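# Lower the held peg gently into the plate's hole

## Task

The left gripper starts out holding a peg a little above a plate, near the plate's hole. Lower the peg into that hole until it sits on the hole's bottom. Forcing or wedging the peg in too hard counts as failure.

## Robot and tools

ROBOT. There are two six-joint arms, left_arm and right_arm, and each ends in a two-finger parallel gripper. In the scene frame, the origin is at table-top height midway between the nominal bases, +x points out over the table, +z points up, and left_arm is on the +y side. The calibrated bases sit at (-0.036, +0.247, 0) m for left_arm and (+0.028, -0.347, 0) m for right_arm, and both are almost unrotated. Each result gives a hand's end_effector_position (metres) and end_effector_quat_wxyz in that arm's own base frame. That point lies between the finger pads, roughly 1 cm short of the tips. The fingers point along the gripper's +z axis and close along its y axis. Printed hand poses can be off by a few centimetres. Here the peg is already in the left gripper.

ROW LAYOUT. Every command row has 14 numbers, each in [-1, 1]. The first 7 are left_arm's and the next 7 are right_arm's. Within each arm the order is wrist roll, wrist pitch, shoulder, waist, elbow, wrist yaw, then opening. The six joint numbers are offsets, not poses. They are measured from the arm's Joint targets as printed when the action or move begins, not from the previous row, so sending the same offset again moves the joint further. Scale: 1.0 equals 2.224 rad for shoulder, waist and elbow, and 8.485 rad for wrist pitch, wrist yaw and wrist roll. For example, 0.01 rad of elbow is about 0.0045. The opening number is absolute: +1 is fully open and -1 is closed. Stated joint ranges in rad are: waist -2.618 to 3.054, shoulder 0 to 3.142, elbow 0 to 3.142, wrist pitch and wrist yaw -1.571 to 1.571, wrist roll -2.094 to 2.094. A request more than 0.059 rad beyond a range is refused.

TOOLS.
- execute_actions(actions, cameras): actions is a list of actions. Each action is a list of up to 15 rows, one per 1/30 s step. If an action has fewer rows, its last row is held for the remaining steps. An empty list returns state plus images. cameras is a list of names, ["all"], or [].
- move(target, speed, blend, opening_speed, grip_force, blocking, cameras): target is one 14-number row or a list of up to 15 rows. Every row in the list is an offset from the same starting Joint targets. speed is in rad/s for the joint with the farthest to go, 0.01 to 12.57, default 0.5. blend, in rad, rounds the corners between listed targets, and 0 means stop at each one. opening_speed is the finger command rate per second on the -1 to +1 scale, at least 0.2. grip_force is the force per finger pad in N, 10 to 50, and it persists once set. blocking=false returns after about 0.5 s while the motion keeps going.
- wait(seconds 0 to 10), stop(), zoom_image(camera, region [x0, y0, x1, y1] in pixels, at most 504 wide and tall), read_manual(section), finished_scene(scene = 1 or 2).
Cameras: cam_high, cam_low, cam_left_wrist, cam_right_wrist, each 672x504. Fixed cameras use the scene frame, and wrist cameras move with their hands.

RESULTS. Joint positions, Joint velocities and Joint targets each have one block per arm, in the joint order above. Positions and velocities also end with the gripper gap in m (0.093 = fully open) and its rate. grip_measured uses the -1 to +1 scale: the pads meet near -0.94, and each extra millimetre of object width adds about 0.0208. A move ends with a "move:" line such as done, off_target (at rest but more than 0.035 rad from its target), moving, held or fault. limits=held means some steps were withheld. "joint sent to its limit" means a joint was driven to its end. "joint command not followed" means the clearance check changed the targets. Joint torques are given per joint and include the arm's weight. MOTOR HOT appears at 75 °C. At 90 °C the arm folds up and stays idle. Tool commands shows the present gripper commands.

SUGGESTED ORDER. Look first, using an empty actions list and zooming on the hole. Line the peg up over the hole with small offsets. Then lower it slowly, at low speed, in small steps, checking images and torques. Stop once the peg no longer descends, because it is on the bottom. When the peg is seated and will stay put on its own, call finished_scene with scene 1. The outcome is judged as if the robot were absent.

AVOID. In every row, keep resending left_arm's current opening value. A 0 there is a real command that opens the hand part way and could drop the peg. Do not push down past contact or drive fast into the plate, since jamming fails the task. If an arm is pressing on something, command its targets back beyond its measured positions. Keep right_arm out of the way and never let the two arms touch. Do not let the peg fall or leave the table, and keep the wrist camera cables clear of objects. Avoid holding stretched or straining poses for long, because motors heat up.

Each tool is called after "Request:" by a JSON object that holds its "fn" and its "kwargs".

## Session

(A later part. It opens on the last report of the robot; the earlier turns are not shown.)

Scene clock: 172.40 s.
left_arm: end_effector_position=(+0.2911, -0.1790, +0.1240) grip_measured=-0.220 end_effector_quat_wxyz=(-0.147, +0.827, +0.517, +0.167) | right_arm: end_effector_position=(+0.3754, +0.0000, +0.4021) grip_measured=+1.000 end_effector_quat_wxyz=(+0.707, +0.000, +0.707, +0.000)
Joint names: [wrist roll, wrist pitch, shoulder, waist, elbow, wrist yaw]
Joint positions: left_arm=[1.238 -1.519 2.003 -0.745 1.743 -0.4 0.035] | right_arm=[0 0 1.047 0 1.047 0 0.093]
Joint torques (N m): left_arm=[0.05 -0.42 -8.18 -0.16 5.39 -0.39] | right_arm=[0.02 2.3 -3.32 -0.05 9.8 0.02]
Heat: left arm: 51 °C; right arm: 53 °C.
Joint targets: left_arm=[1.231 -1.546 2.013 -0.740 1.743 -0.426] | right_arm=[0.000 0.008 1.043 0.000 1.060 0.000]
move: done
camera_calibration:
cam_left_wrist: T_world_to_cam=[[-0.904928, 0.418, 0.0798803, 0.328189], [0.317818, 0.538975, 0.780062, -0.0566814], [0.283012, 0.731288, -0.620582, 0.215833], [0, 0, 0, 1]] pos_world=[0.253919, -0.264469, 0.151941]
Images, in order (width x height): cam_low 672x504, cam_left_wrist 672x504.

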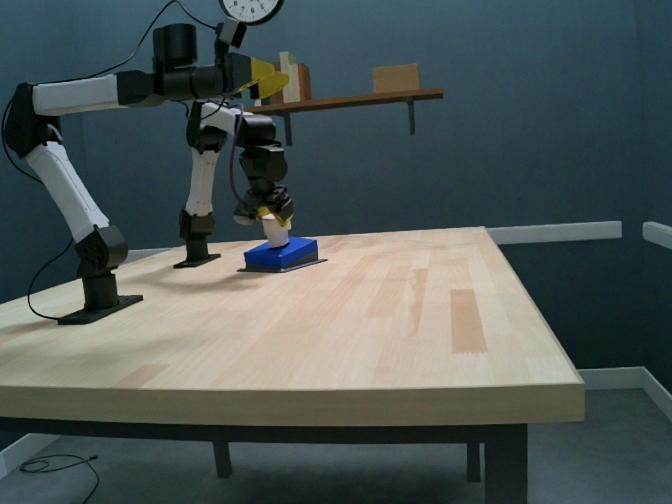

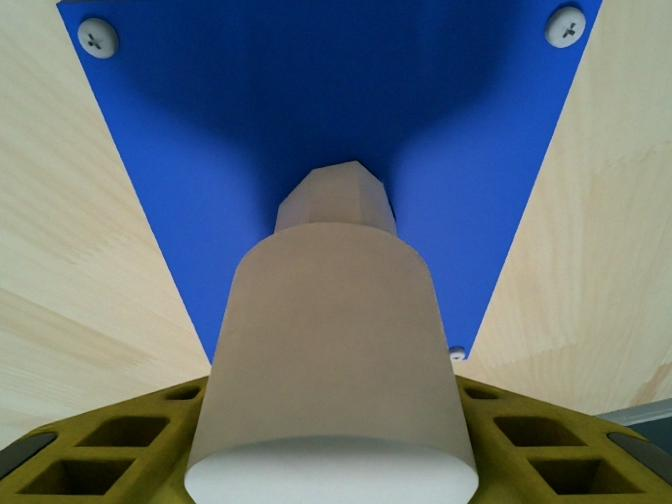

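Request:
{"fn": "move", "kwargs": {"target": [0,-0.0004,0,0.0019,0,0,-0.921165,0,0,0,0,0,0,1], "speed": 0.05, "cameras": ["cam_left_wrist","cam_low"]}}

Request:
{"fn": "zoom_image", "kwargs": {"camera": "cam_left_wrist", "region": [265, 130, 335, 230]}}

Request:
{"fn": "zoom_image", "kwargs": {"camera": "cam_left_wrist", "region": [330, 130, 410, 230]}}

Scene clock: 175.97 s.
left_arm: end_effector_position=(+0.2913, -0.1773, +0.1242) grip_measured=-0.220 end_effector_quat_wxyz=(-0.149, +0.826, +0.518, +0.166) | right_arm: end_effector_position=(+0.3754, +0.0000, +0.4021) grip_measured=+1.000 end_effector_quat_wxyz=(+0.707, +0.000, +0.707, +0.000)
Joint names: [wrist roll, wrist pitch, shoulder, waist, elbow, wrist yaw]
Joint positions: left_arm=[1.238 -1.522 2.003 -0.74 1.743 -0.4 0.035] | right_arm=[0 0 1.047 0 1.047 0 0.093]
Joint torques (N m): left_arm=[0.02 -0.46 -8.16 -0.29 5.3 -0.42] | right_arm=[0.03 2.34 -2.99 0.05 9.91 0.06]
Heat: left arm: 51 °C; right arm: 53 °C.
Joint targets: left_arm=[1.231 -1.550 2.013 -0.736 1.743 -0.426] | right_arm=[0.000 0.008 1.043 0.000 1.060 0.000]
move: done
camera_calibration:
cam_left_wrist: T_world_to_cam=[[-0.906515, 0.413909, 0.0831265, 0.326957], [0.317474, 0.538562, 0.780487, -0.0578414], [0.278282, 0.733914, -0.61962, 0.216369], [0, 0, 0, 1]] pos_world=[0.254543, -0.262976, 0.152033]
Images, in order (width x height): cam_low 672x504, cam_left_wrist 672x504.

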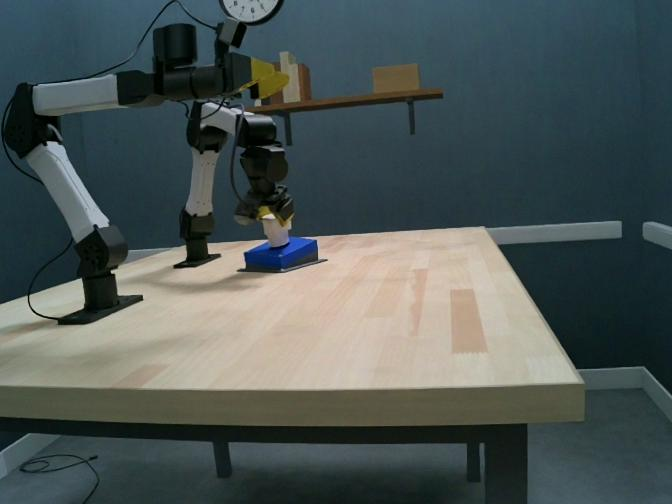

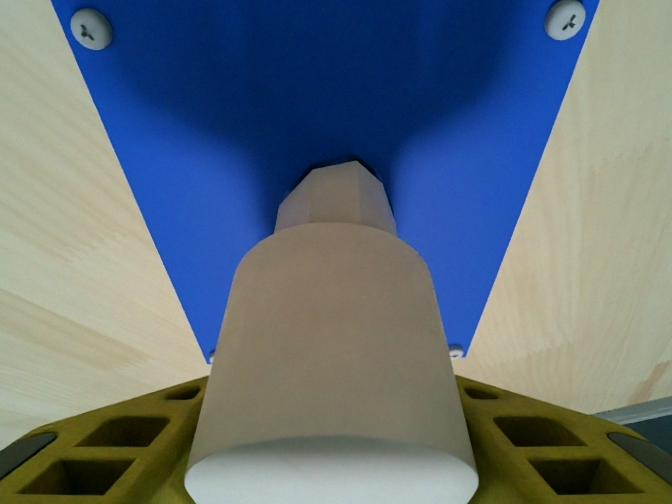

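Scaled by 5.040 from the camera's 672x504 image, which has a finer 960x720 frame.

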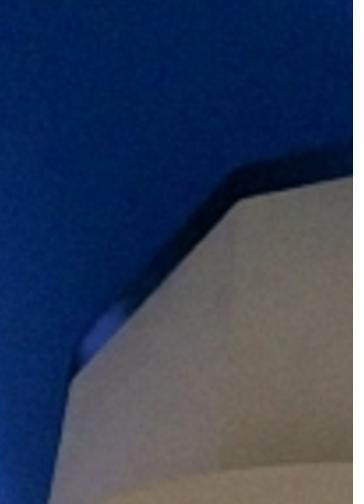

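Scaled by 5.040 from the camera's 672x504 image, which has a finer 960x720 frame.

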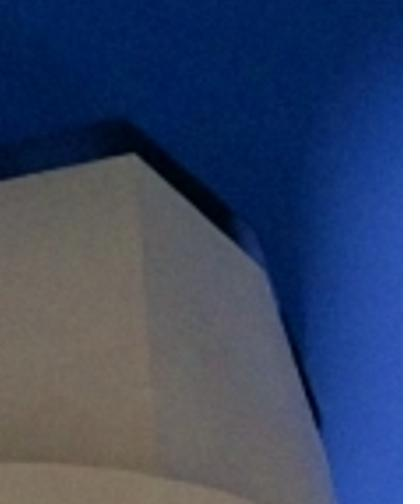

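Request:
{"fn": "move", "kwargs": {"target": [[0,0.0036,0,0,0,0,-0.921165,0,0,0,0,0,0,1],[0,0.0046,0,0.0003,-0.0035,0,-0.921165,0,0,0,0,0,0,1]], "speed": 0.05, "cameras": ["cam_left_wrist","cam_low"]}}

Request:
{"fn": "zoom_image", "kwargs": {"camera": "cam_left_wrist", "region": [265, 140, 405, 240]}}

Scene clock: 183.93 s.
left_arm: end_effector_position=(+0.2910, -0.1771, +0.1225) grip_measured=-0.220 end_effector_quat_wxyz=(-0.149, +0.826, +0.518, +0.166) | right_arm: end_effector_position=(+0.3754, +0.0000, +0.4021) grip_measured=+1.000 end_effector_quat_wxyz=(+0.707, +0.000, +0.707, +0.000)
Joint names: [wrist roll, wrist pitch, shoulder, waist, elbow, wrist yaw]
Joint positions: left_arm=[1.238 -1.516 2.003 -0.74 1.736 -0.4 0.035] | right_arm=[0 0 1.047 0 1.047 0 0.093]
Joint torques (N m): left_arm=[0.05 -0.08 -8.25 -0.09 5.11 -0.38] | right_arm=[0.06 2.32 -3.12 -0.12 9.65 0.04]
Heat: left arm: 50 °C; right arm: 54 °C.
Joint targets: left_arm=[1.231 -1.511 2.013 -0.735 1.735 -0.426] | right_arm=[0.000 0.008 1.043 0.000 1.060 0.000]
move: done
camera_calibration:
cam_left_wrist: T_world_to_cam=[[-0.906417, 0.413905, 0.084212, 0.326648], [0.318164, 0.537924, 0.780647, -0.0569231], [0.277814, 0.734384, -0.619273, 0.215414], [0, 0, 0, 1]] pos_world=[0.254345, -0.262778, 0.15033]
Images, in order (width x height): cam_low 672x504, cam_left_wrist 672x504.

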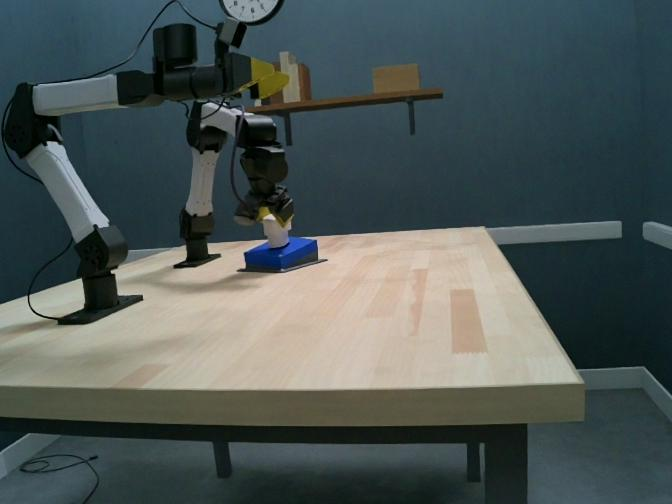

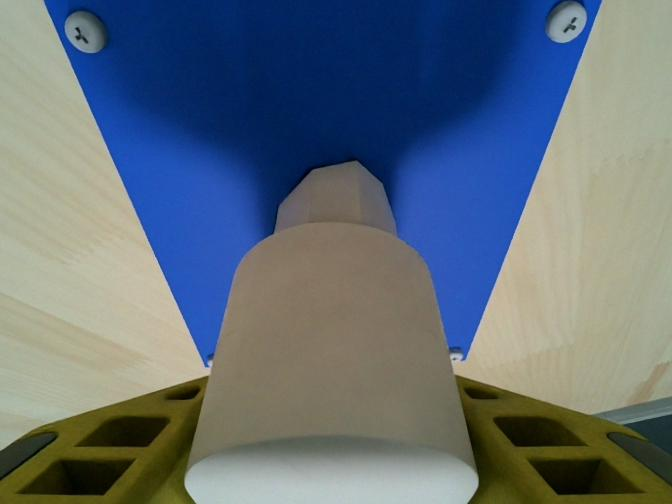

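Scaled by 3.600 from the camera's 672x504 image, which has a finer 960x720 frame.

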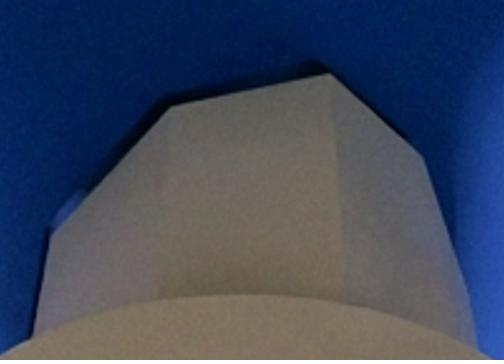

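Request:
{"fn": "move", "kwargs": {"target": [0,0.0009,0,0.0004,-0.0036,0,-0.921165,0,0,0,0,0,0,1], "speed": 0.03, "cameras": ["cam_left_wrist","cam_low"]}}

Request:
{"fn": "zoom_image", "kwargs": {"camera": "cam_left_wrist", "region": [265, 140, 405, 240]}}

Request:
{"fn": "zoom_image", "kwargs": {"camera": "cam_low", "region": [240, 215, 310, 270]}}

Scene clock: 188.13 s.
left_arm: end_effector_position=(+0.2910, -0.1771, +0.1206) grip_measured=-0.220 end_effector_quat_wxyz=(-0.149, +0.826, +0.518, +0.166) | right_arm: end_effector_position=(+0.3754, +0.0000, +0.4021) grip_measured=+1.000 end_effector_quat_wxyz=(+0.707, +0.000, +0.707, +0.000)
Joint names: [wrist roll, wrist pitch, shoulder, waist, elbow, wrist yaw]
Joint positions: left_arm=[1.238 -1.509 2.003 -0.74 1.728 -0.4 0.035] | right_arm=[0 0 1.047 0 1.047 0 0.093]
Joint torques (N m): left_arm=[0.05 -0.11 -8.17 -0.09 5.22 -0.44] | right_arm=[0.07 2.31 -2.97 -0.27 9.83 0.01]
Heat: left arm: 50 °C; right arm: 54 °C.
Joint targets: left_arm=[1.231 -1.503 2.013 -0.734 1.727 -0.426] | right_arm=[0.000 0.008 1.043 0.000 1.060 0.000]
move: done
camera_calibration:
cam_left_wrist: T_world_to_cam=[[-0.906417, 0.413905, 0.084212, 0.326725], [0.318164, 0.537924, 0.780647, -0.05533], [0.277814, 0.734384, -0.619273, 0.214204], [0, 0, 0, 1]] pos_world=[0.254245, -0.262778, 0.14833]
Images, in order (width x height): cam_low 672x504, cam_left_wrist 672x504.

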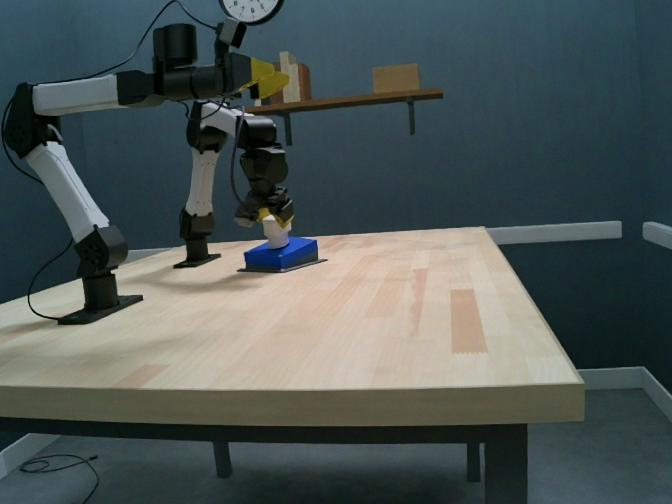

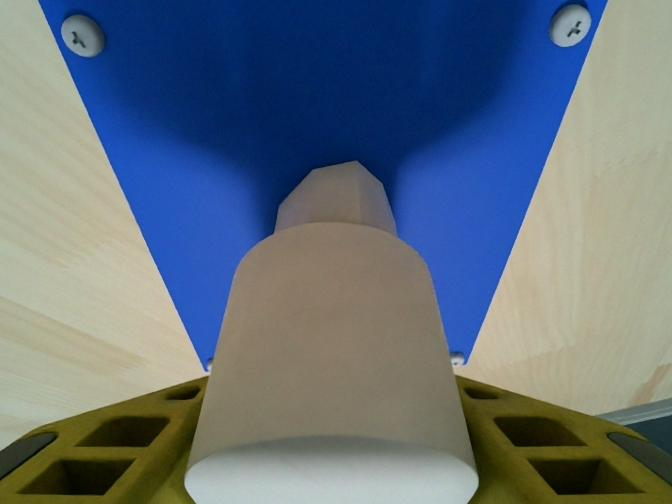

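Scaled by 3.600 from the camera's 672x504 image, which has a finer 960x720 frame.

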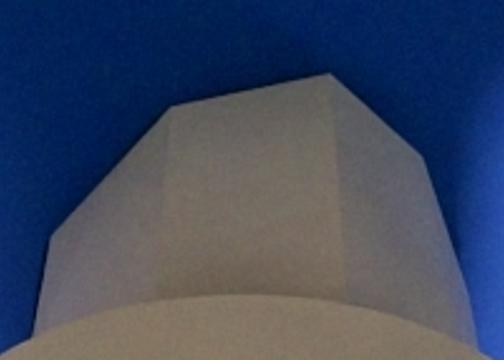

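Scaled by 7.200 from the camera's 672x504 image, which has a finer 960x720 frame.

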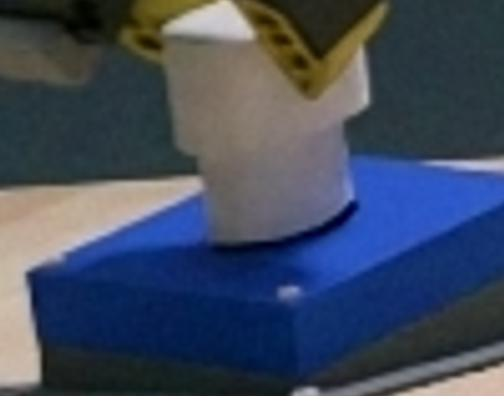

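Request:
{"fn": "zoom_image", "kwargs": {"camera": "cam_left_wrist", "region": [270, 150, 330, 210]}}

Request:
{"fn": "zoom_image", "kwargs": {"camera": "cam_left_wrist", "region": [340, 150, 410, 230]}}

Request:
{"fn": "zoom_image", "kwargs": {"camera": "cam_low", "region": [262, 230, 297, 256]}}

Scaled by 8.400 from the camera's 672x504 image, which has a finer 960x720 frame.

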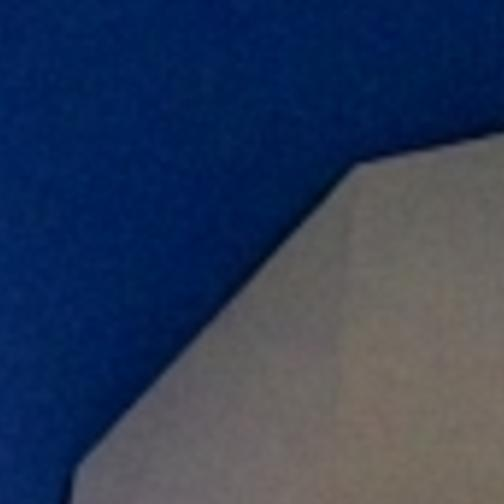

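Scaled by 6.300 from the camera's 672x504 image, which has a finer 960x720 frame.

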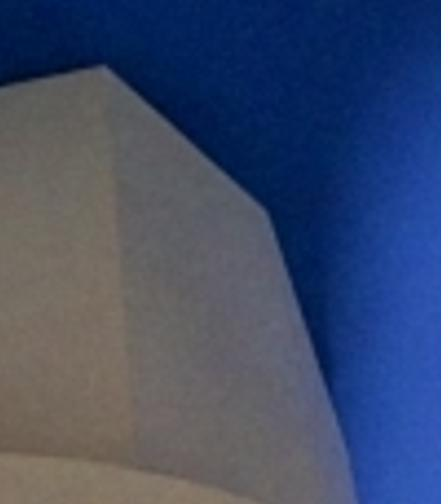

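Scaled by 14.400 from the camera's 672x504 image, which has a finer 960x720 frame.

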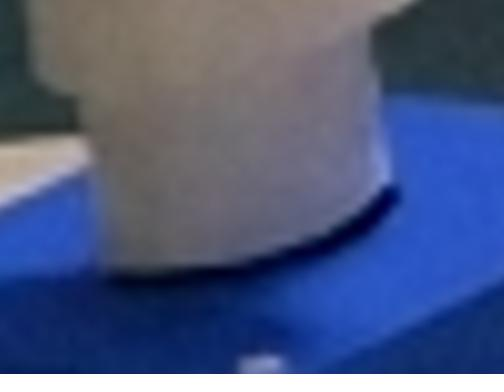

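Request:
{"fn": "move", "kwargs": {"target": [[0,0,0,0.0015,0,0,-0.921165,0,0,0,0,0,0,1],[0,0.0004,0,0.0015,-0.0022,0,-0.921165,0,0,0,0,0,0,1]], "speed": 0.03, "cameras": ["cam_left_wrist","cam_low"]}}

Request:
{"fn": "zoom_image", "kwargs": {"camera": "cam_left_wrist", "region": [265, 140, 405, 240]}}

Request:
{"fn": "zoom_image", "kwargs": {"camera": "cam_low", "region": [262, 230, 297, 256]}}

Scene clock: 199.10 s.
left_arm: end_effector_position=(+0.2916, -0.1753, +0.1193) grip_measured=-0.220 end_effector_quat_wxyz=(-0.151, +0.824, +0.520, +0.165) | right_arm: end_effector_position=(+0.3754, +0.0000, +0.4021) grip_measured=+1.000 end_effector_quat_wxyz=(+0.707, +0.000, +0.707, +0.000)
Joint names: [wrist roll, wrist pitch, shoulder, waist, elbow, wrist yaw]
Joint positions: left_arm=[1.237 -1.505 2.003 -0.735 1.723 -0.4 0.035] | right_arm=[0 0 1.047 0 1.047 0 0.093]
Joint torques (N m): left_arm=[0.1 -0.09 -8.35 0.03 5.31 -0.37] | right_arm=[0.02 2.32 -3.15 -0.09 10.06 0]
Heat: left arm: 50 °C; right arm: 54 °C.
Joint targets: left_arm=[1.231 -1.500 2.013 -0.731 1.722 -0.426] | right_arm=[0.000 0.008 1.043 0.000 1.060 0.000]
move: done
camera_calibration:
cam_left_wrist: T_world_to_cam=[[-0.908513, 0.40901, 0.0855252, 0.326299], [0.316101, 0.538862, 0.780838, -0.0547308], [0.273284, 0.736436, -0.618852, 0.213616], [0, 0, 0, 1]] pos_world=[0.255369, -0.261282, 0.147026]
Images, in order (width x height): cam_low 672x504, cam_left_wrist 672x504.

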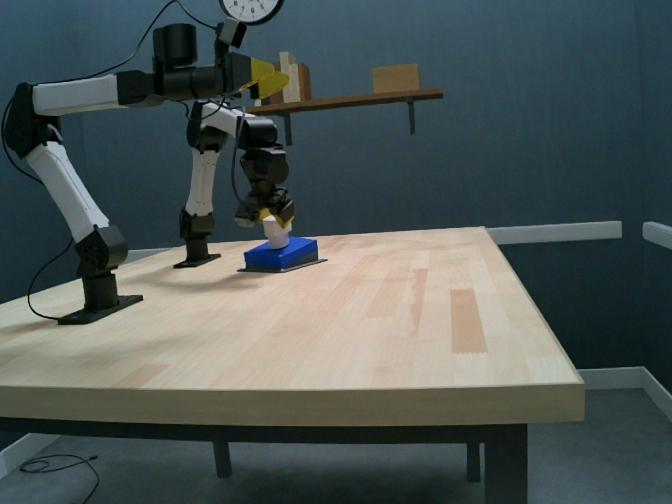

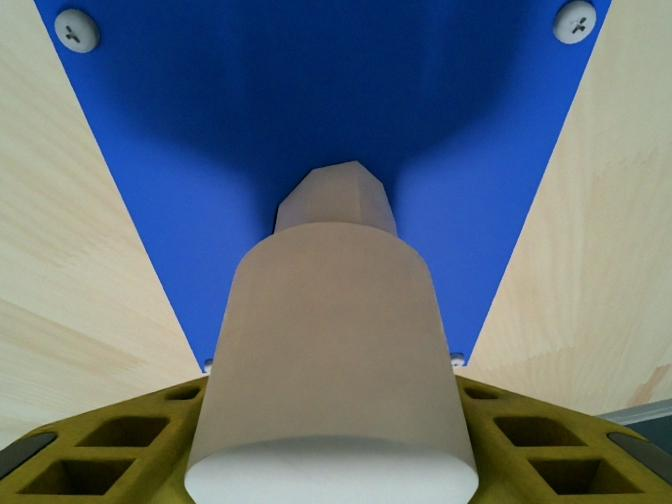

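Scaled by 3.600 from the camera's 672x504 image, which has a finer 960x720 frame.

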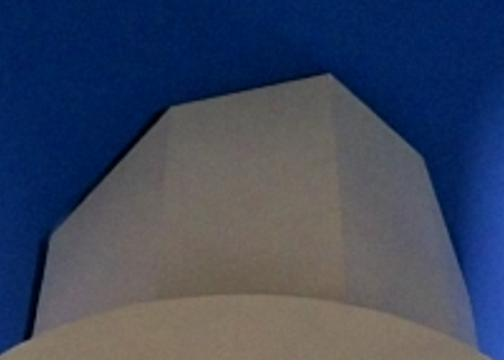

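Scaled by 14.400 from the camera's 672x504 image, which has a finer 960x720 frame.

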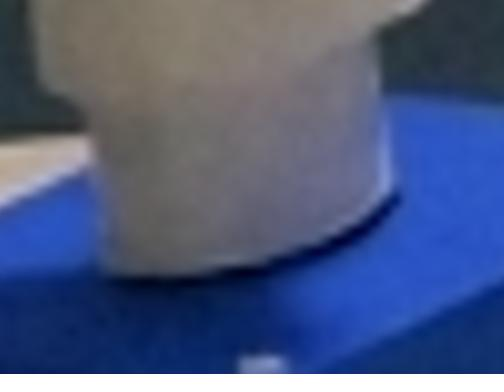

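Request:
{"fn": "move", "kwargs": {"target": [0,0.0002,0,0.0012,0,0,-0.921165,0,0,0,0,0,0,1], "speed": 0.03, "cameras": ["cam_left_wrist","cam_low"]}}

Request:
{"fn": "zoom_image", "kwargs": {"camera": "cam_left_wrist", "region": [265, 140, 405, 240]}}

Request:
{"fn": "zoom_image", "kwargs": {"camera": "cam_low", "region": [262, 230, 297, 256]}}

Scene clock: 202.97 s.
left_arm: end_effector_position=(+0.2924, -0.1749, +0.1192) grip_measured=-0.220 end_effector_quat_wxyz=(-0.150, +0.824, +0.521, +0.165) | right_arm: end_effector_position=(+0.3754, +0.0000, +0.4021) grip_measured=+1.000 end_effector_quat_wxyz=(+0.707, +0.000, +0.707, +0.000)
Joint names: [wrist roll, wrist pitch, shoulder, waist, elbow, wrist yaw]
Joint positions: left_arm=[1.237 -1.503 2.003 -0.733 1.723 -0.4 0.035] | right_arm=[0 0 1.047 0 1.047 0 0.093]
Joint torques (N m): left_arm=[0.06 -0.01 -7.99 -0.31 5.29 -0.41] | right_arm=[-0.01 2.32 -3.25 -0.2 9.77 0.01]
Motor temperatures (°C): left_arm=[29 30 50 28 42 31 34] | right_arm=[28 55 34 28 52 32 31]
Heat: left arm: 50 °C; right arm: 55 °C.
Joint targets: left_arm=[1.231 -1.498 2.013 -0.728 1.722 -0.426] | right_arm=[0.000 0.008 1.043 0.000 1.060 0.000]
move: done
camera_calibration:
cam_left_wrist: T_world_to_cam=[[-0.909722, 0.406702, 0.0836657, 0.32703], [0.313502, 0.540656, 0.780646, -0.054107], [0.272256, 0.736399, -0.619348, 0.213375], [0, 0, 0, 1]] pos_world=[0.256377, -0.26088, 0.147031]
Images, in order (width x height): cam_low 672x504, cam_left_wrist 672x504.

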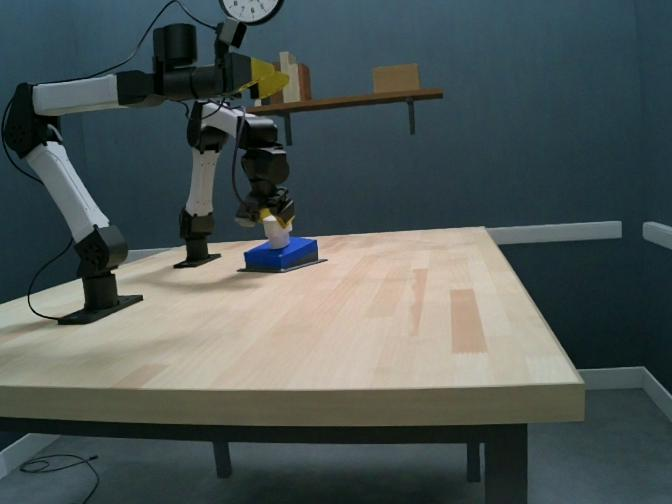

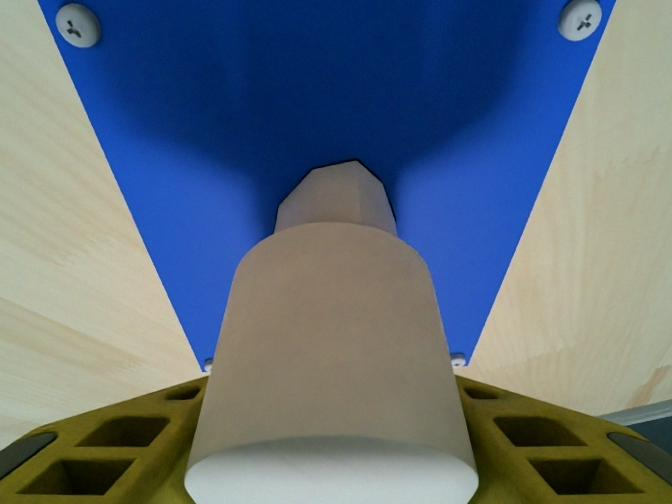

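Scaled by 3.600 from the camera's 672x504 image, which has a finer 960x720 frame.

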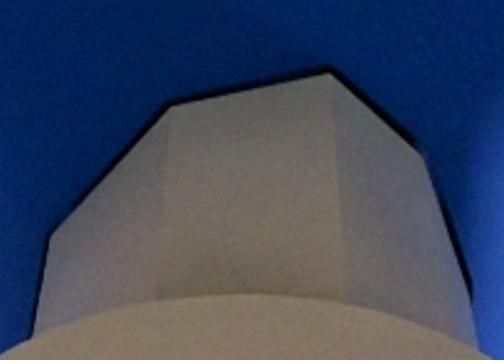

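Scaled by 14.400 from the camera's 672x504 image, which has a finer 960x720 frame.

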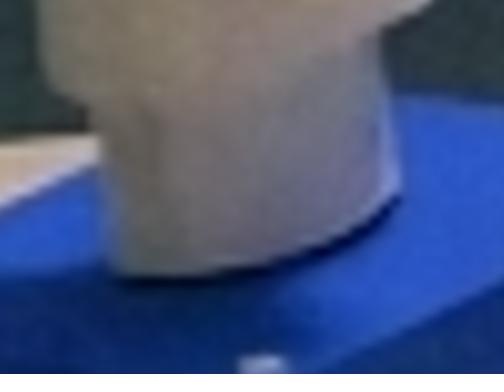

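Request:
{"fn": "move", "kwargs": {"target": [0,0.0007,0,0.0007,-0.0027,0,-0.921165,0,0,0,0,0,0,1], "speed": 0.03, "cameras": ["cam_left_wrist","cam_low"]}}

Request:
{"fn": "zoom_image", "kwargs": {"camera": "cam_left_wrist", "region": [265, 140, 405, 240]}}

Request:
{"fn": "zoom_image", "kwargs": {"camera": "cam_low", "region": [262, 230, 297, 256]}}

Scene clock: 206.37 s.
left_arm: end_effector_position=(+0.2923, -0.1748, +0.1178) grip_measured=-0.220 end_effector_quat_wxyz=(-0.150, +0.824, +0.521, +0.165) | right_arm: end_effector_position=(+0.3754, +0.0000, +0.4021) grip_measured=+1.000 end_effector_quat_wxyz=(+0.707, +0.000, +0.707, +0.000)
Joint names: [wrist roll, wrist pitch, shoulder, waist, elbow, wrist yaw]
Joint positions: left_arm=[1.237 -1.498 2.003 -0.733 1.717 -0.4 0.035] | right_arm=[0 0 1.047 0 1.047 0 0.093]
Joint torques (N m): left_arm=[0.13 -0.05 -8.09 0.03 5.27 -0.44] | right_arm=[-0.01 2.33 -3.17 -0.32 9.81 0.06]
Motor temperatures (°C): left_arm=[29 30 50 28 42 31 34] | right_arm=[28 55 34 28 52 32 31]
Heat: left arm: 50 °C; right arm: 55 °C.
Joint targets: left_arm=[1.231 -1.492 2.013 -0.726 1.716 -0.426] | right_arm=[0.000 0.008 1.043 0.000 1.060 0.000]
move: done
camera_calibration:
cam_left_wrist: T_world_to_cam=[[-0.909713, 0.406645, 0.0840395, 0.326863], [0.313708, 0.540456, 0.780701, -0.0530395], [0.272049, 0.736578, -0.619228, 0.212508], [0, 0, 0, 1]] pos_world=[0.256177, -0.26078, 0.14553]
Images, in order (width x height): cam_low 672x504, cam_left_wrist 672x504.

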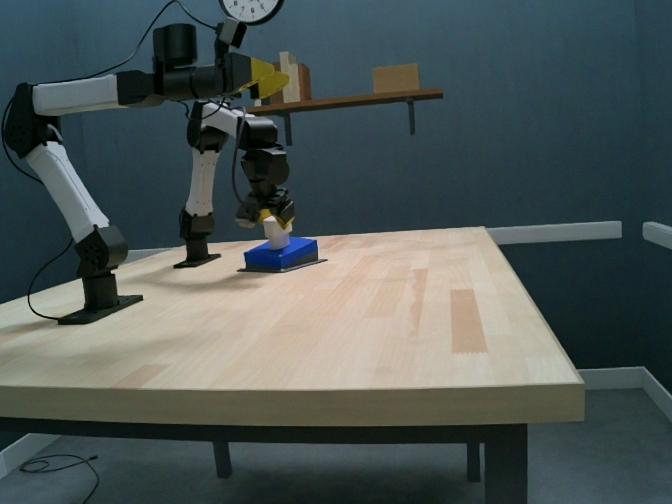

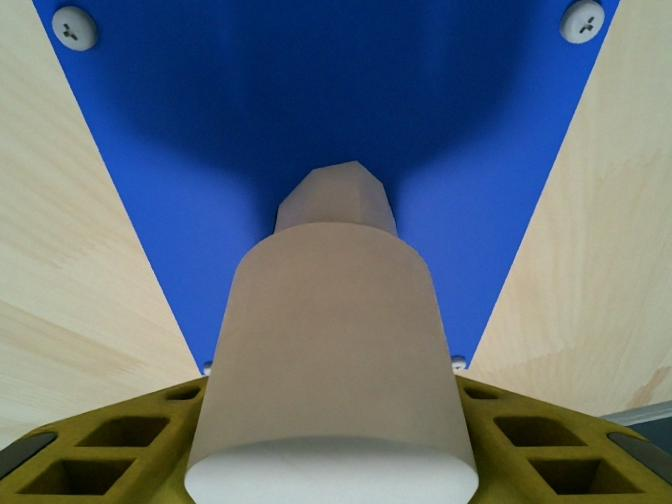

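Scaled by 3.600 from the camera's 672x504 image, which has a finer 960x720 frame.

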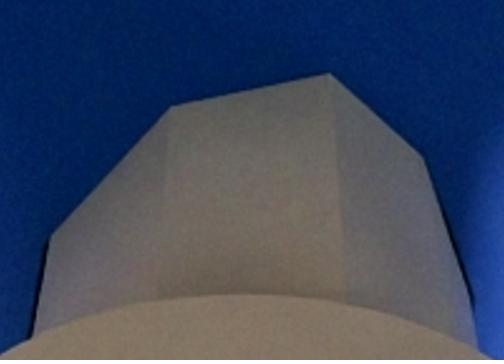

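Scaled by 14.400 from the camera's 672x504 image, which has a finer 960x720 frame.

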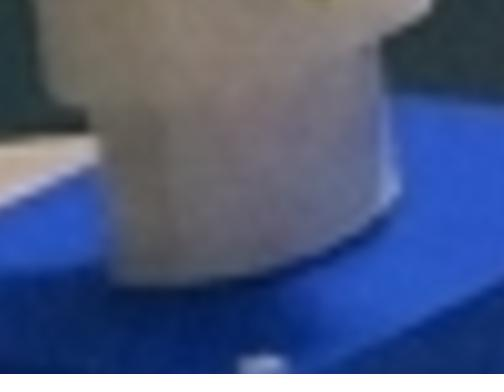

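Request:
{"fn": "move", "kwargs": {"target": [0,0,0,0.0012,0,0,-0.921165,0,0,0,0,0,0,1], "speed": 0.03, "cameras": ["cam_left_wrist","cam_low"]}}

Request:
{"fn": "zoom_image", "kwargs": {"camera": "cam_left_wrist", "region": [265, 140, 405, 240]}}

Request:
{"fn": "zoom_image", "kwargs": {"camera": "cam_low", "region": [262, 230, 297, 256]}}

Scene clock: 209.00 s.
left_arm: end_effector_position=(+0.2931, -0.1736, +0.1178) grip_measured=-0.220 end_effector_quat_wxyz=(-0.150, +0.823, +0.523, +0.165) | right_arm: end_effector_position=(+0.3754, +0.0000, +0.4021) grip_measured=+1.000 end_effector_quat_wxyz=(+0.707, +0.000, +0.707, +0.000)
Joint names: [wrist roll, wrist pitch, shoulder, waist, elbow, wrist yaw]
Joint positions: left_arm=[1.237 -1.497 2.003 -0.729 1.717 -0.4 0.035] | right_arm=[0 0 1.047 0 1.047 0 0.093]
Joint torques (N m): left_arm=[0.1 -0.07 -8.36 -0.1 5.37 -0.43] | right_arm=[-0.04 2.35 -3.36 -0.25 9.8 -0.02]
Motor temperatures (°C): left_arm=[29 30 50 28 42 31 34] | right_arm=[28 55 34 28 52 32 31]
Heat: left arm: 50 °C; right arm: 55 °C.
Joint targets: left_arm=[1.231 -1.492 2.013 -0.724 1.716 -0.426] | right_arm=[0.000 0.008 1.043 0.000 1.060 0.000]
move: done
camera_calibration:
cam_left_wrist: T_world_to_cam=[[-0.911435, 0.402845, 0.0836843, 0.327031], [0.311219, 0.541963, 0.780653, -0.052977], [0.269128, 0.737558, -0.619337, 0.21239], [0, 0, 0, 1]] pos_world=[0.257394, -0.259681, 0.14553]
Images, in order (width x height): cam_low 672x504, cam_left_wrist 672x504.

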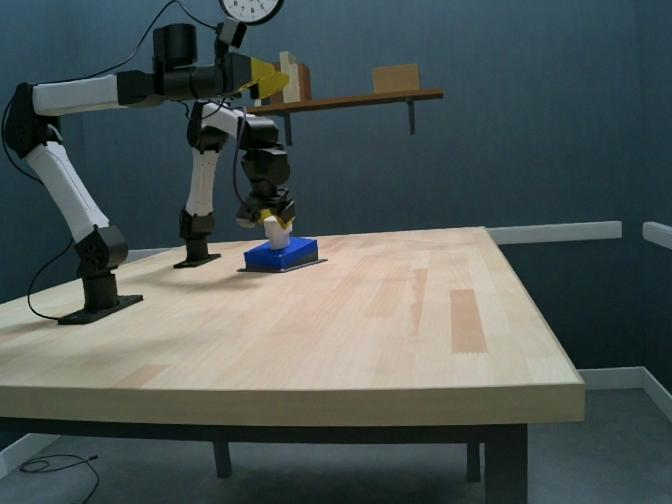

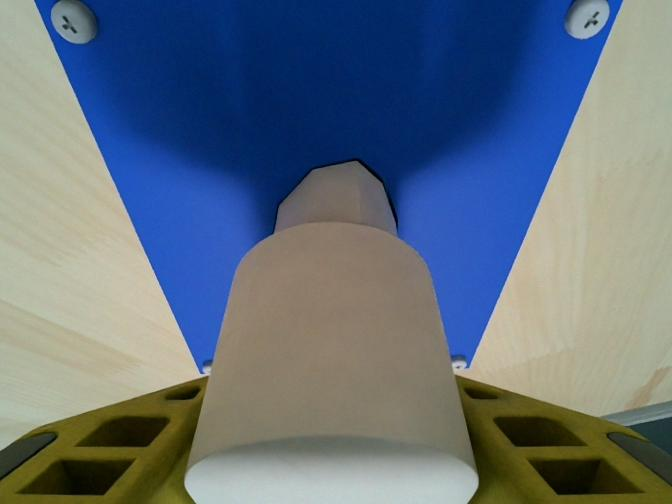

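Scaled by 3.600 from the camera's 672x504 image, which has a finer 960x720 frame.

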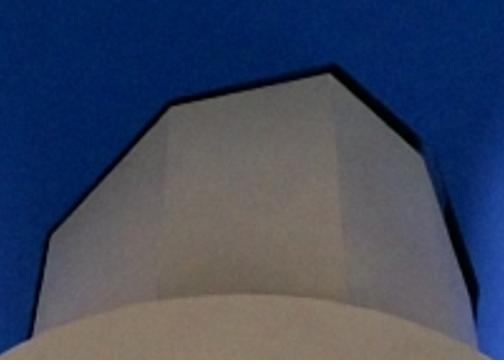

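Scaled by 14.400 from the camera's 672x504 image, which has a finer 960x720 frame.

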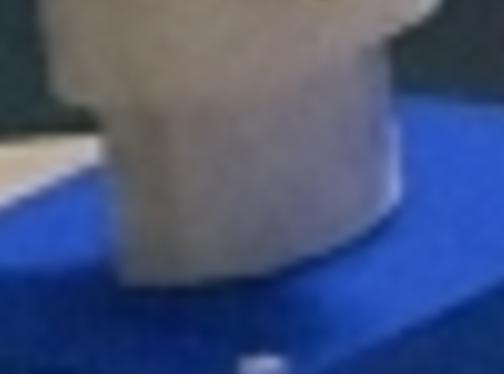

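Request:
{"fn": "move", "kwargs": {"target": [0,0.00085,0,0.0003,-0.0036,0,-0.921165,0,0,0,0,0,0,1], "speed": 0.03, "cameras": ["cam_left_wrist","cam_low"]}}

Request:
{"fn": "zoom_image", "kwargs": {"camera": "cam_left_wrist", "region": [265, 140, 405, 240]}}

Request:
{"fn": "zoom_image", "kwargs": {"camera": "cam_low", "region": [262, 230, 297, 256]}}

Scene clock: 211.37 s.
left_arm: end_effector_position=(+0.2928, -0.1733, +0.1158) grip_measured=-0.220 end_effector_quat_wxyz=(-0.151, +0.823, +0.523, +0.165) | right_arm: end_effector_position=(+0.3754, +0.0000, +0.4021) grip_measured=+1.000 end_effector_quat_wxyz=(+0.707, +0.000, +0.707, +0.000)
Joint names: [wrist roll, wrist pitch, shoulder, waist, elbow, wrist yaw]
Joint positions: left_arm=[1.237 -1.491 2.003 -0.729 1.709 -0.4 0.035] | right_arm=[0 0 1.047 0 1.047 0 0.093]
Joint torques (N m): left_arm=[0.01 -0.07 -8.2 -0.21 5.26 -0.46] | right_arm=[0.11 2.21 -3.21 -0.27 9.91 0.06]
Motor temperatures (°C): left_arm=[29 30 50 28 42 31 34] | right_arm=[28 55 34 28 52 32 31]
Heat: left arm: 50 °C; right arm: 55 °C.
Joint targets: left_arm=[1.231 -1.485 2.013 -0.723 1.708 -0.426] | right_arm=[0.000 0.008 1.043 0.000 1.060 0.000]
move: done
camera_calibration:
cam_left_wrist: T_world_to_cam=[[-0.911334, 0.402847, 0.0847618, 0.326667], [0.311933, 0.541388, 0.780766, -0.0517776], [0.26864, 0.737979, -0.619047, 0.211277], [0, 0, 0, 1]] pos_world=[0.257096, -0.259483, 0.143528]
Images, in order (width x height): cam_low 672x504, cam_left_wrist 672x504.

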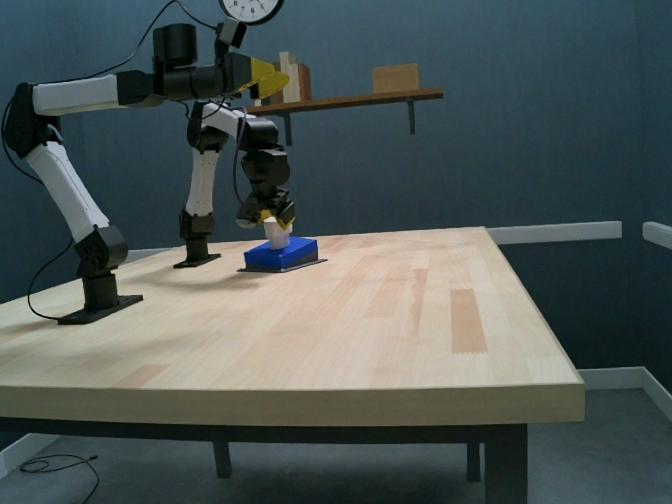

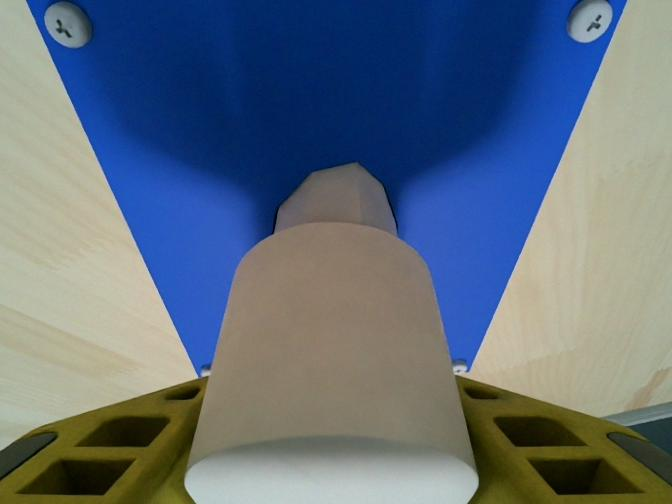

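Scaled by 3.600 from the camera's 672x504 image, which has a finer 960x720 frame.

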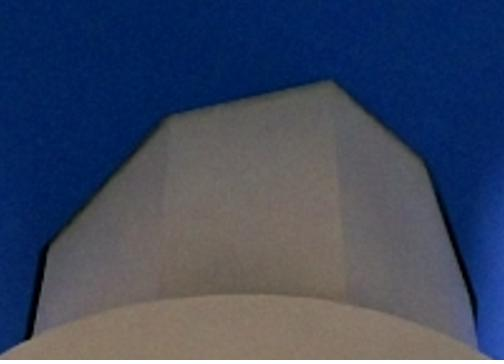

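Scaled by 14.400 from the camera's 672x504 image, which has a finer 960x720 frame.

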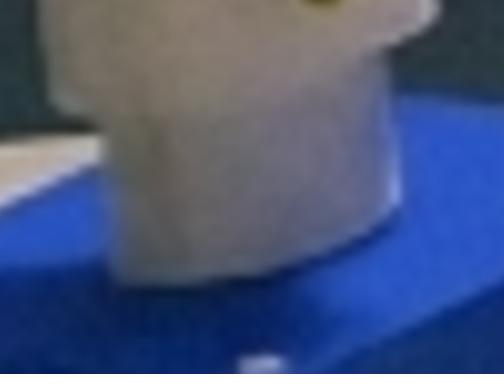

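Request:
{"fn": "move", "kwargs": {"target": [0,0.0009,0,0.0011,-0.0036,0,-0.921165,0,0,0,0,0,0,1], "speed": 0.03, "cameras": ["cam_left_wrist"]}}

Request:
{"fn": "zoom_image", "kwargs": {"camera": "cam_left_wrist", "region": [265, 140, 405, 240]}}

Scene clock: 214.73 s.
left_arm: end_effector_position=(+0.2931, -0.1724, +0.1138) grip_measured=-0.220 end_effector_quat_wxyz=(-0.151, +0.822, +0.524, +0.165) | right_arm: end_effector_position=(+0.3754, +0.0000, +0.4021) grip_measured=+1.000 end_effector_quat_wxyz=(+0.707, +0.000, +0.707, +0.000)
Joint names: [wrist roll, wrist pitch, shoulder, waist, elbow, wrist yaw]
Joint positions: left_arm=[1.237 -1.483 2.003 -0.726 1.701 -0.4 0.035] | right_arm=[0 0 1.047 0 1.047 0 0.093]
Joint torques (N m): left_arm=[0.11 -0.06 -8.35 -0.17 5.29 -0.44] | right_arm=[0.05 2.31 -3.17 -0.16 9.74 -0.03]
Motor temperatures (°C): left_arm=[29 30 50 28 42 31 34] | right_arm=[28 55 34 28 52 32 31]
Heat: left arm: 50 °C; right arm: 55 °C.
Joint targets: left_arm=[1.231 -1.477 2.013 -0.721 1.700 -0.426] | right_arm=[0.000 0.008 1.043 0.000 1.060 0.000]
move: done
camera_calibration:
cam_left_wrist: T_world_to_cam=[[-0.912399, 0.400343, 0.0851619, 0.326643], [0.310714, 0.542037, 0.780802, -0.0503617], [0.266428, 0.738865, -0.618947, 0.210069], [0, 0, 0, 1]] pos_world=[0.257708, -0.258684, 0.141527]
Images, in order (width x height): cam_left_wrist 672x504.

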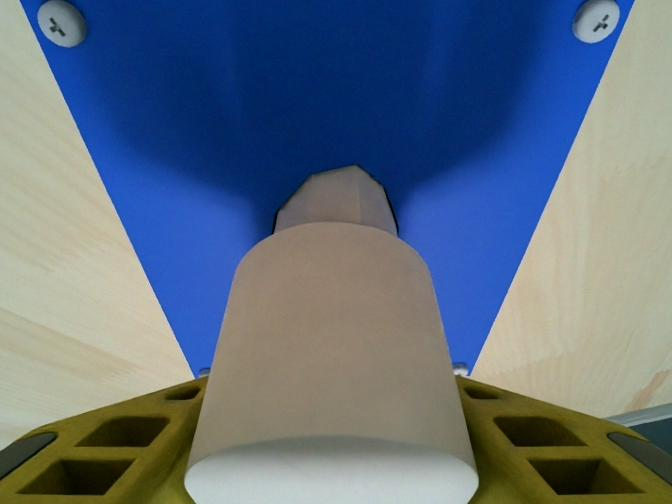

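Scaled by 3.600 from the camera's 672x504 image, which has a finer 960x720 frame.

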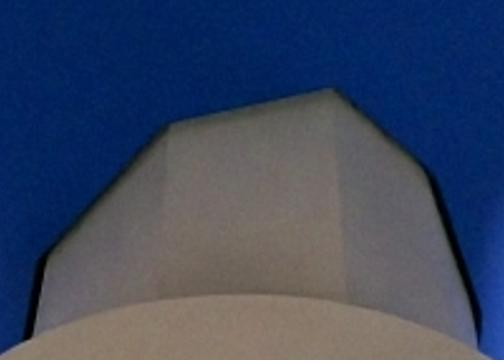

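Request:
{"fn": "move", "kwargs": {"target": [0,0.0013,0,0.0009,-0.0054,0,-0.921165,0,0,0,0,0,0,1], "speed": 0.03, "cameras": ["cam_left_wrist"]}}

Request:
{"fn": "zoom_image", "kwargs": {"camera": "cam_left_wrist", "region": [265, 140, 405, 240]}}

Scene clock: 217.30 s.
left_arm: end_effector_position=(+0.2932, -0.1720, +0.1109) grip_measured=-0.220 end_effector_quat_wxyz=(-0.151, +0.822, +0.524, +0.165) | right_arm: end_effector_position=(+0.3754, +0.0000, +0.4021) grip_measured=+1.000 end_effector_quat_wxyz=(+0.707, +0.000, +0.707, +0.000)
Joint names: [wrist roll, wrist pitch, shoulder, waist, elbow, wrist yaw]
Joint positions: left_arm=[1.237 -1.471 2.003 -0.725 1.689 -0.4 0.035] | right_arm=[0 0 1.047 0 1.047 0 0.093]
Joint torques (N m): left_arm=[0.06 -0.05 -8.17 -0.27 5.09 -0.43] | right_arm=[0.03 2.3 -3.28 -0.14 9.78 0]
Motor temperatures (°C): left_arm=[29 30 50 28 42 31 34] | right_arm=[28 55 34 28 52 32 31]
Heat: left arm: 50 °C; right arm: 55 °C.
Joint targets: left_arm=[1.231 -1.466 2.013 -0.719 1.688 -0.427] | right_arm=[0.000 0.008 1.043 0.000 1.060 0.000]
move: done
camera_calibration:
cam_left_wrist: T_world_to_cam=[[-0.912859, 0.399402, 0.0846565, 0.326869], [0.309709, 0.542319, 0.781006, -0.0479947], [0.266024, 0.739168, -0.618759, 0.208019], [0, 0, 0, 1]] pos_world=[0.257911, -0.258285, 0.138526]
Images, in order (width x height): cam_left_wrist 672x504.

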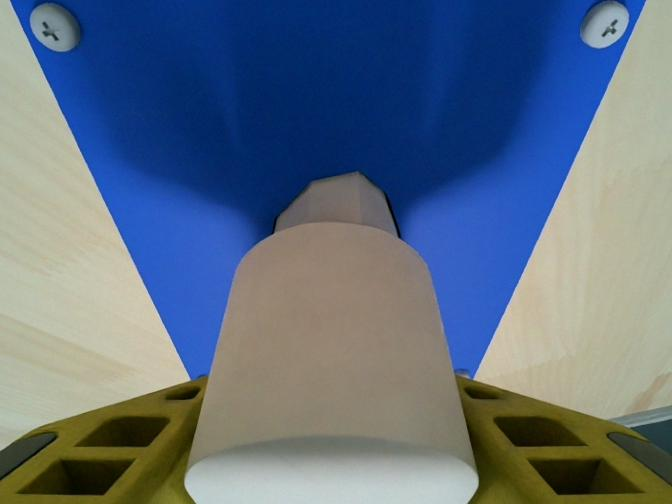

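Scaled by 3.600 from the camera's 672x504 image, which has a finer 960x720 frame.

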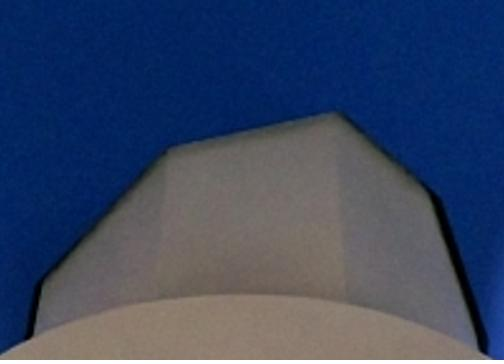

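Request:
{"fn": "move", "kwargs": {"target": [0,0.00125,0,0.0012,-0.0054,0,-0.921165,0,0,0,0,0,0,1], "speed": 0.03}}

Request:
{"fn": "move", "kwargs": {"target": [0,0.0013,0,0.0008,-0.0054,0,-0.921165,0,0,0,0,0,0,1], "speed": 0.03, "cameras": ["cam_left_wrist","cam_low"]}}

Request:
{"fn": "zoom_image", "kwargs": {"camera": "cam_left_wrist", "region": [265, 140, 405, 240]}}

Request:
{"fn": "zoom_image", "kwargs": {"camera": "cam_low", "region": [230, 195, 310, 275]}}

Scene clock: 221.10 s.
left_arm: end_effector_position=(+0.2935, -0.1715, +0.1080) grip_measured=-0.220 end_effector_quat_wxyz=(-0.151, +0.821, +0.525, +0.165) | right_arm: end_effector_position=(+0.3754, +0.0000, +0.4021) grip_measured=+1.000 end_effector_quat_wxyz=(+0.707, +0.000, +0.707, +0.000)
Joint names: [wrist roll, wrist pitch, shoulder, waist, elbow, wrist yaw]
Joint positions: left_arm=[1.237 -1.458 2.003 -0.723 1.678 -0.4 0.035] | right_arm=[0 0 1.047 0 1.047 0 0.093]
Joint torques (N m): left_arm=[0.11 -0.06 -8.4 -0.08 5.15 -0.41] | right_arm=[0 2.3 -3.19 -0.21 9.96 -0.01]
Motor temperatures (°C): left_arm=[29 30 50 28 42 31 34] | right_arm=[28 55 34 28 52 32 31]
Heat: left arm: 50 °C; right arm: 55 °C.
Joint targets: left_arm=[1.231 -1.456 2.013 -0.716 1.676 -0.427] | right_arm=[0.000 0.008 1.043 0.000 1.060 0.000]
move: done

Scene clock: 221.80 s.
left_arm: end_effector_position=(+0.2935, -0.1710, +0.1050) grip_measured=-0.220 end_effector_quat_wxyz=(-0.151, +0.821, +0.526, +0.165) | right_arm: end_effector_position=(+0.3754, +0.0000, +0.4021) grip_measured=+1.000 end_effector_quat_wxyz=(+0.707, +0.000, +0.707, +0.000)
Joint names: [wrist roll, wrist pitch, shoulder, waist, elbow, wrist yaw]
Joint positions: left_arm=[1.237 -1.446 2.003 -0.722 1.666 -0.4 0.035] | right_arm=[0 0 1.047 0 1.047 0 0.093]
Joint torques (N m): left_arm=[0.02 -0.04 -8.46 0.17 5.01 -0.36] | right_arm=[0.01 2.3 -2.91 -0.06 9.88 -0.01]
Motor temperatures (°C): left_arm=[29 30 50 28 42 31 34] | right_arm=[28 55 34 28 52 32 31]
Heat: left arm: 50 °C; right arm: 55 °C.
Joint targets: left_arm=[1.231 -1.445 2.013 -0.714 1.664 -0.427] | right_arm=[0.000 0.008 1.043 0.000 1.060 0.000]
move: done
camera_calibration:
cam_left_wrist: T_world_to_cam=[[-0.913981, 0.397053, 0.0835907, 0.327291], [0.307627, 0.543741, 0.78084, -0.0431875], [0.264583, 0.739388, -0.619113, 0.204107], [0, 0, 0, 1]] pos_world=[0.25842, -0.257384, 0.132729]
Images, in order (width x height): cam_low 672x504, cam_left_wrist 672x504.

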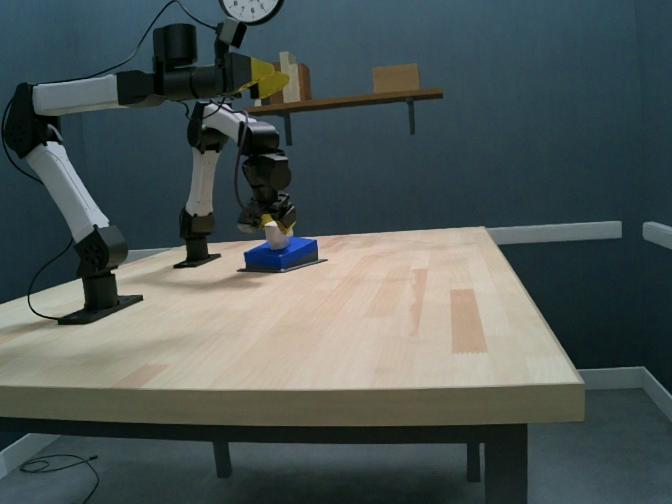

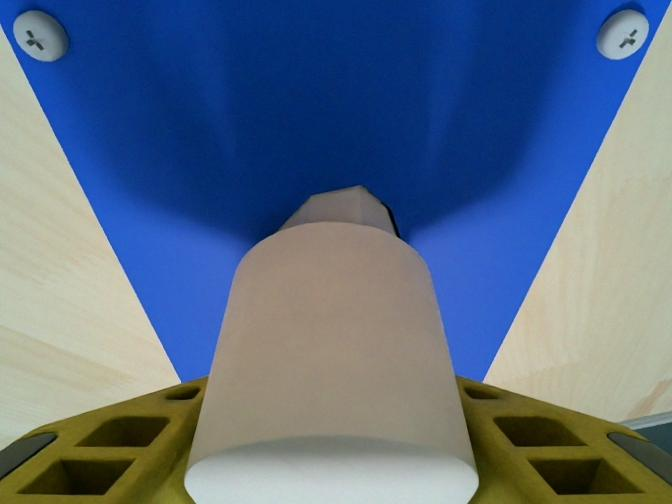

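Scaled by 3.600 from the camera's 672x504 image, which has a finer 960x720 frame.

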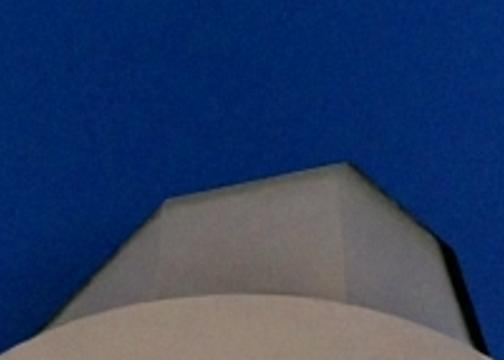

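Scaled by 6.300 from the camera's 672x504 image, which has a finer 960x720 frame.

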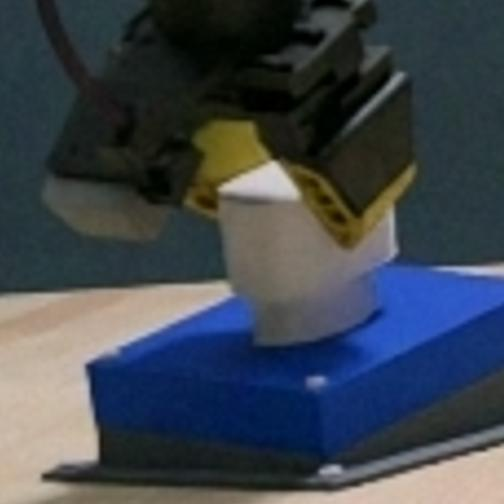

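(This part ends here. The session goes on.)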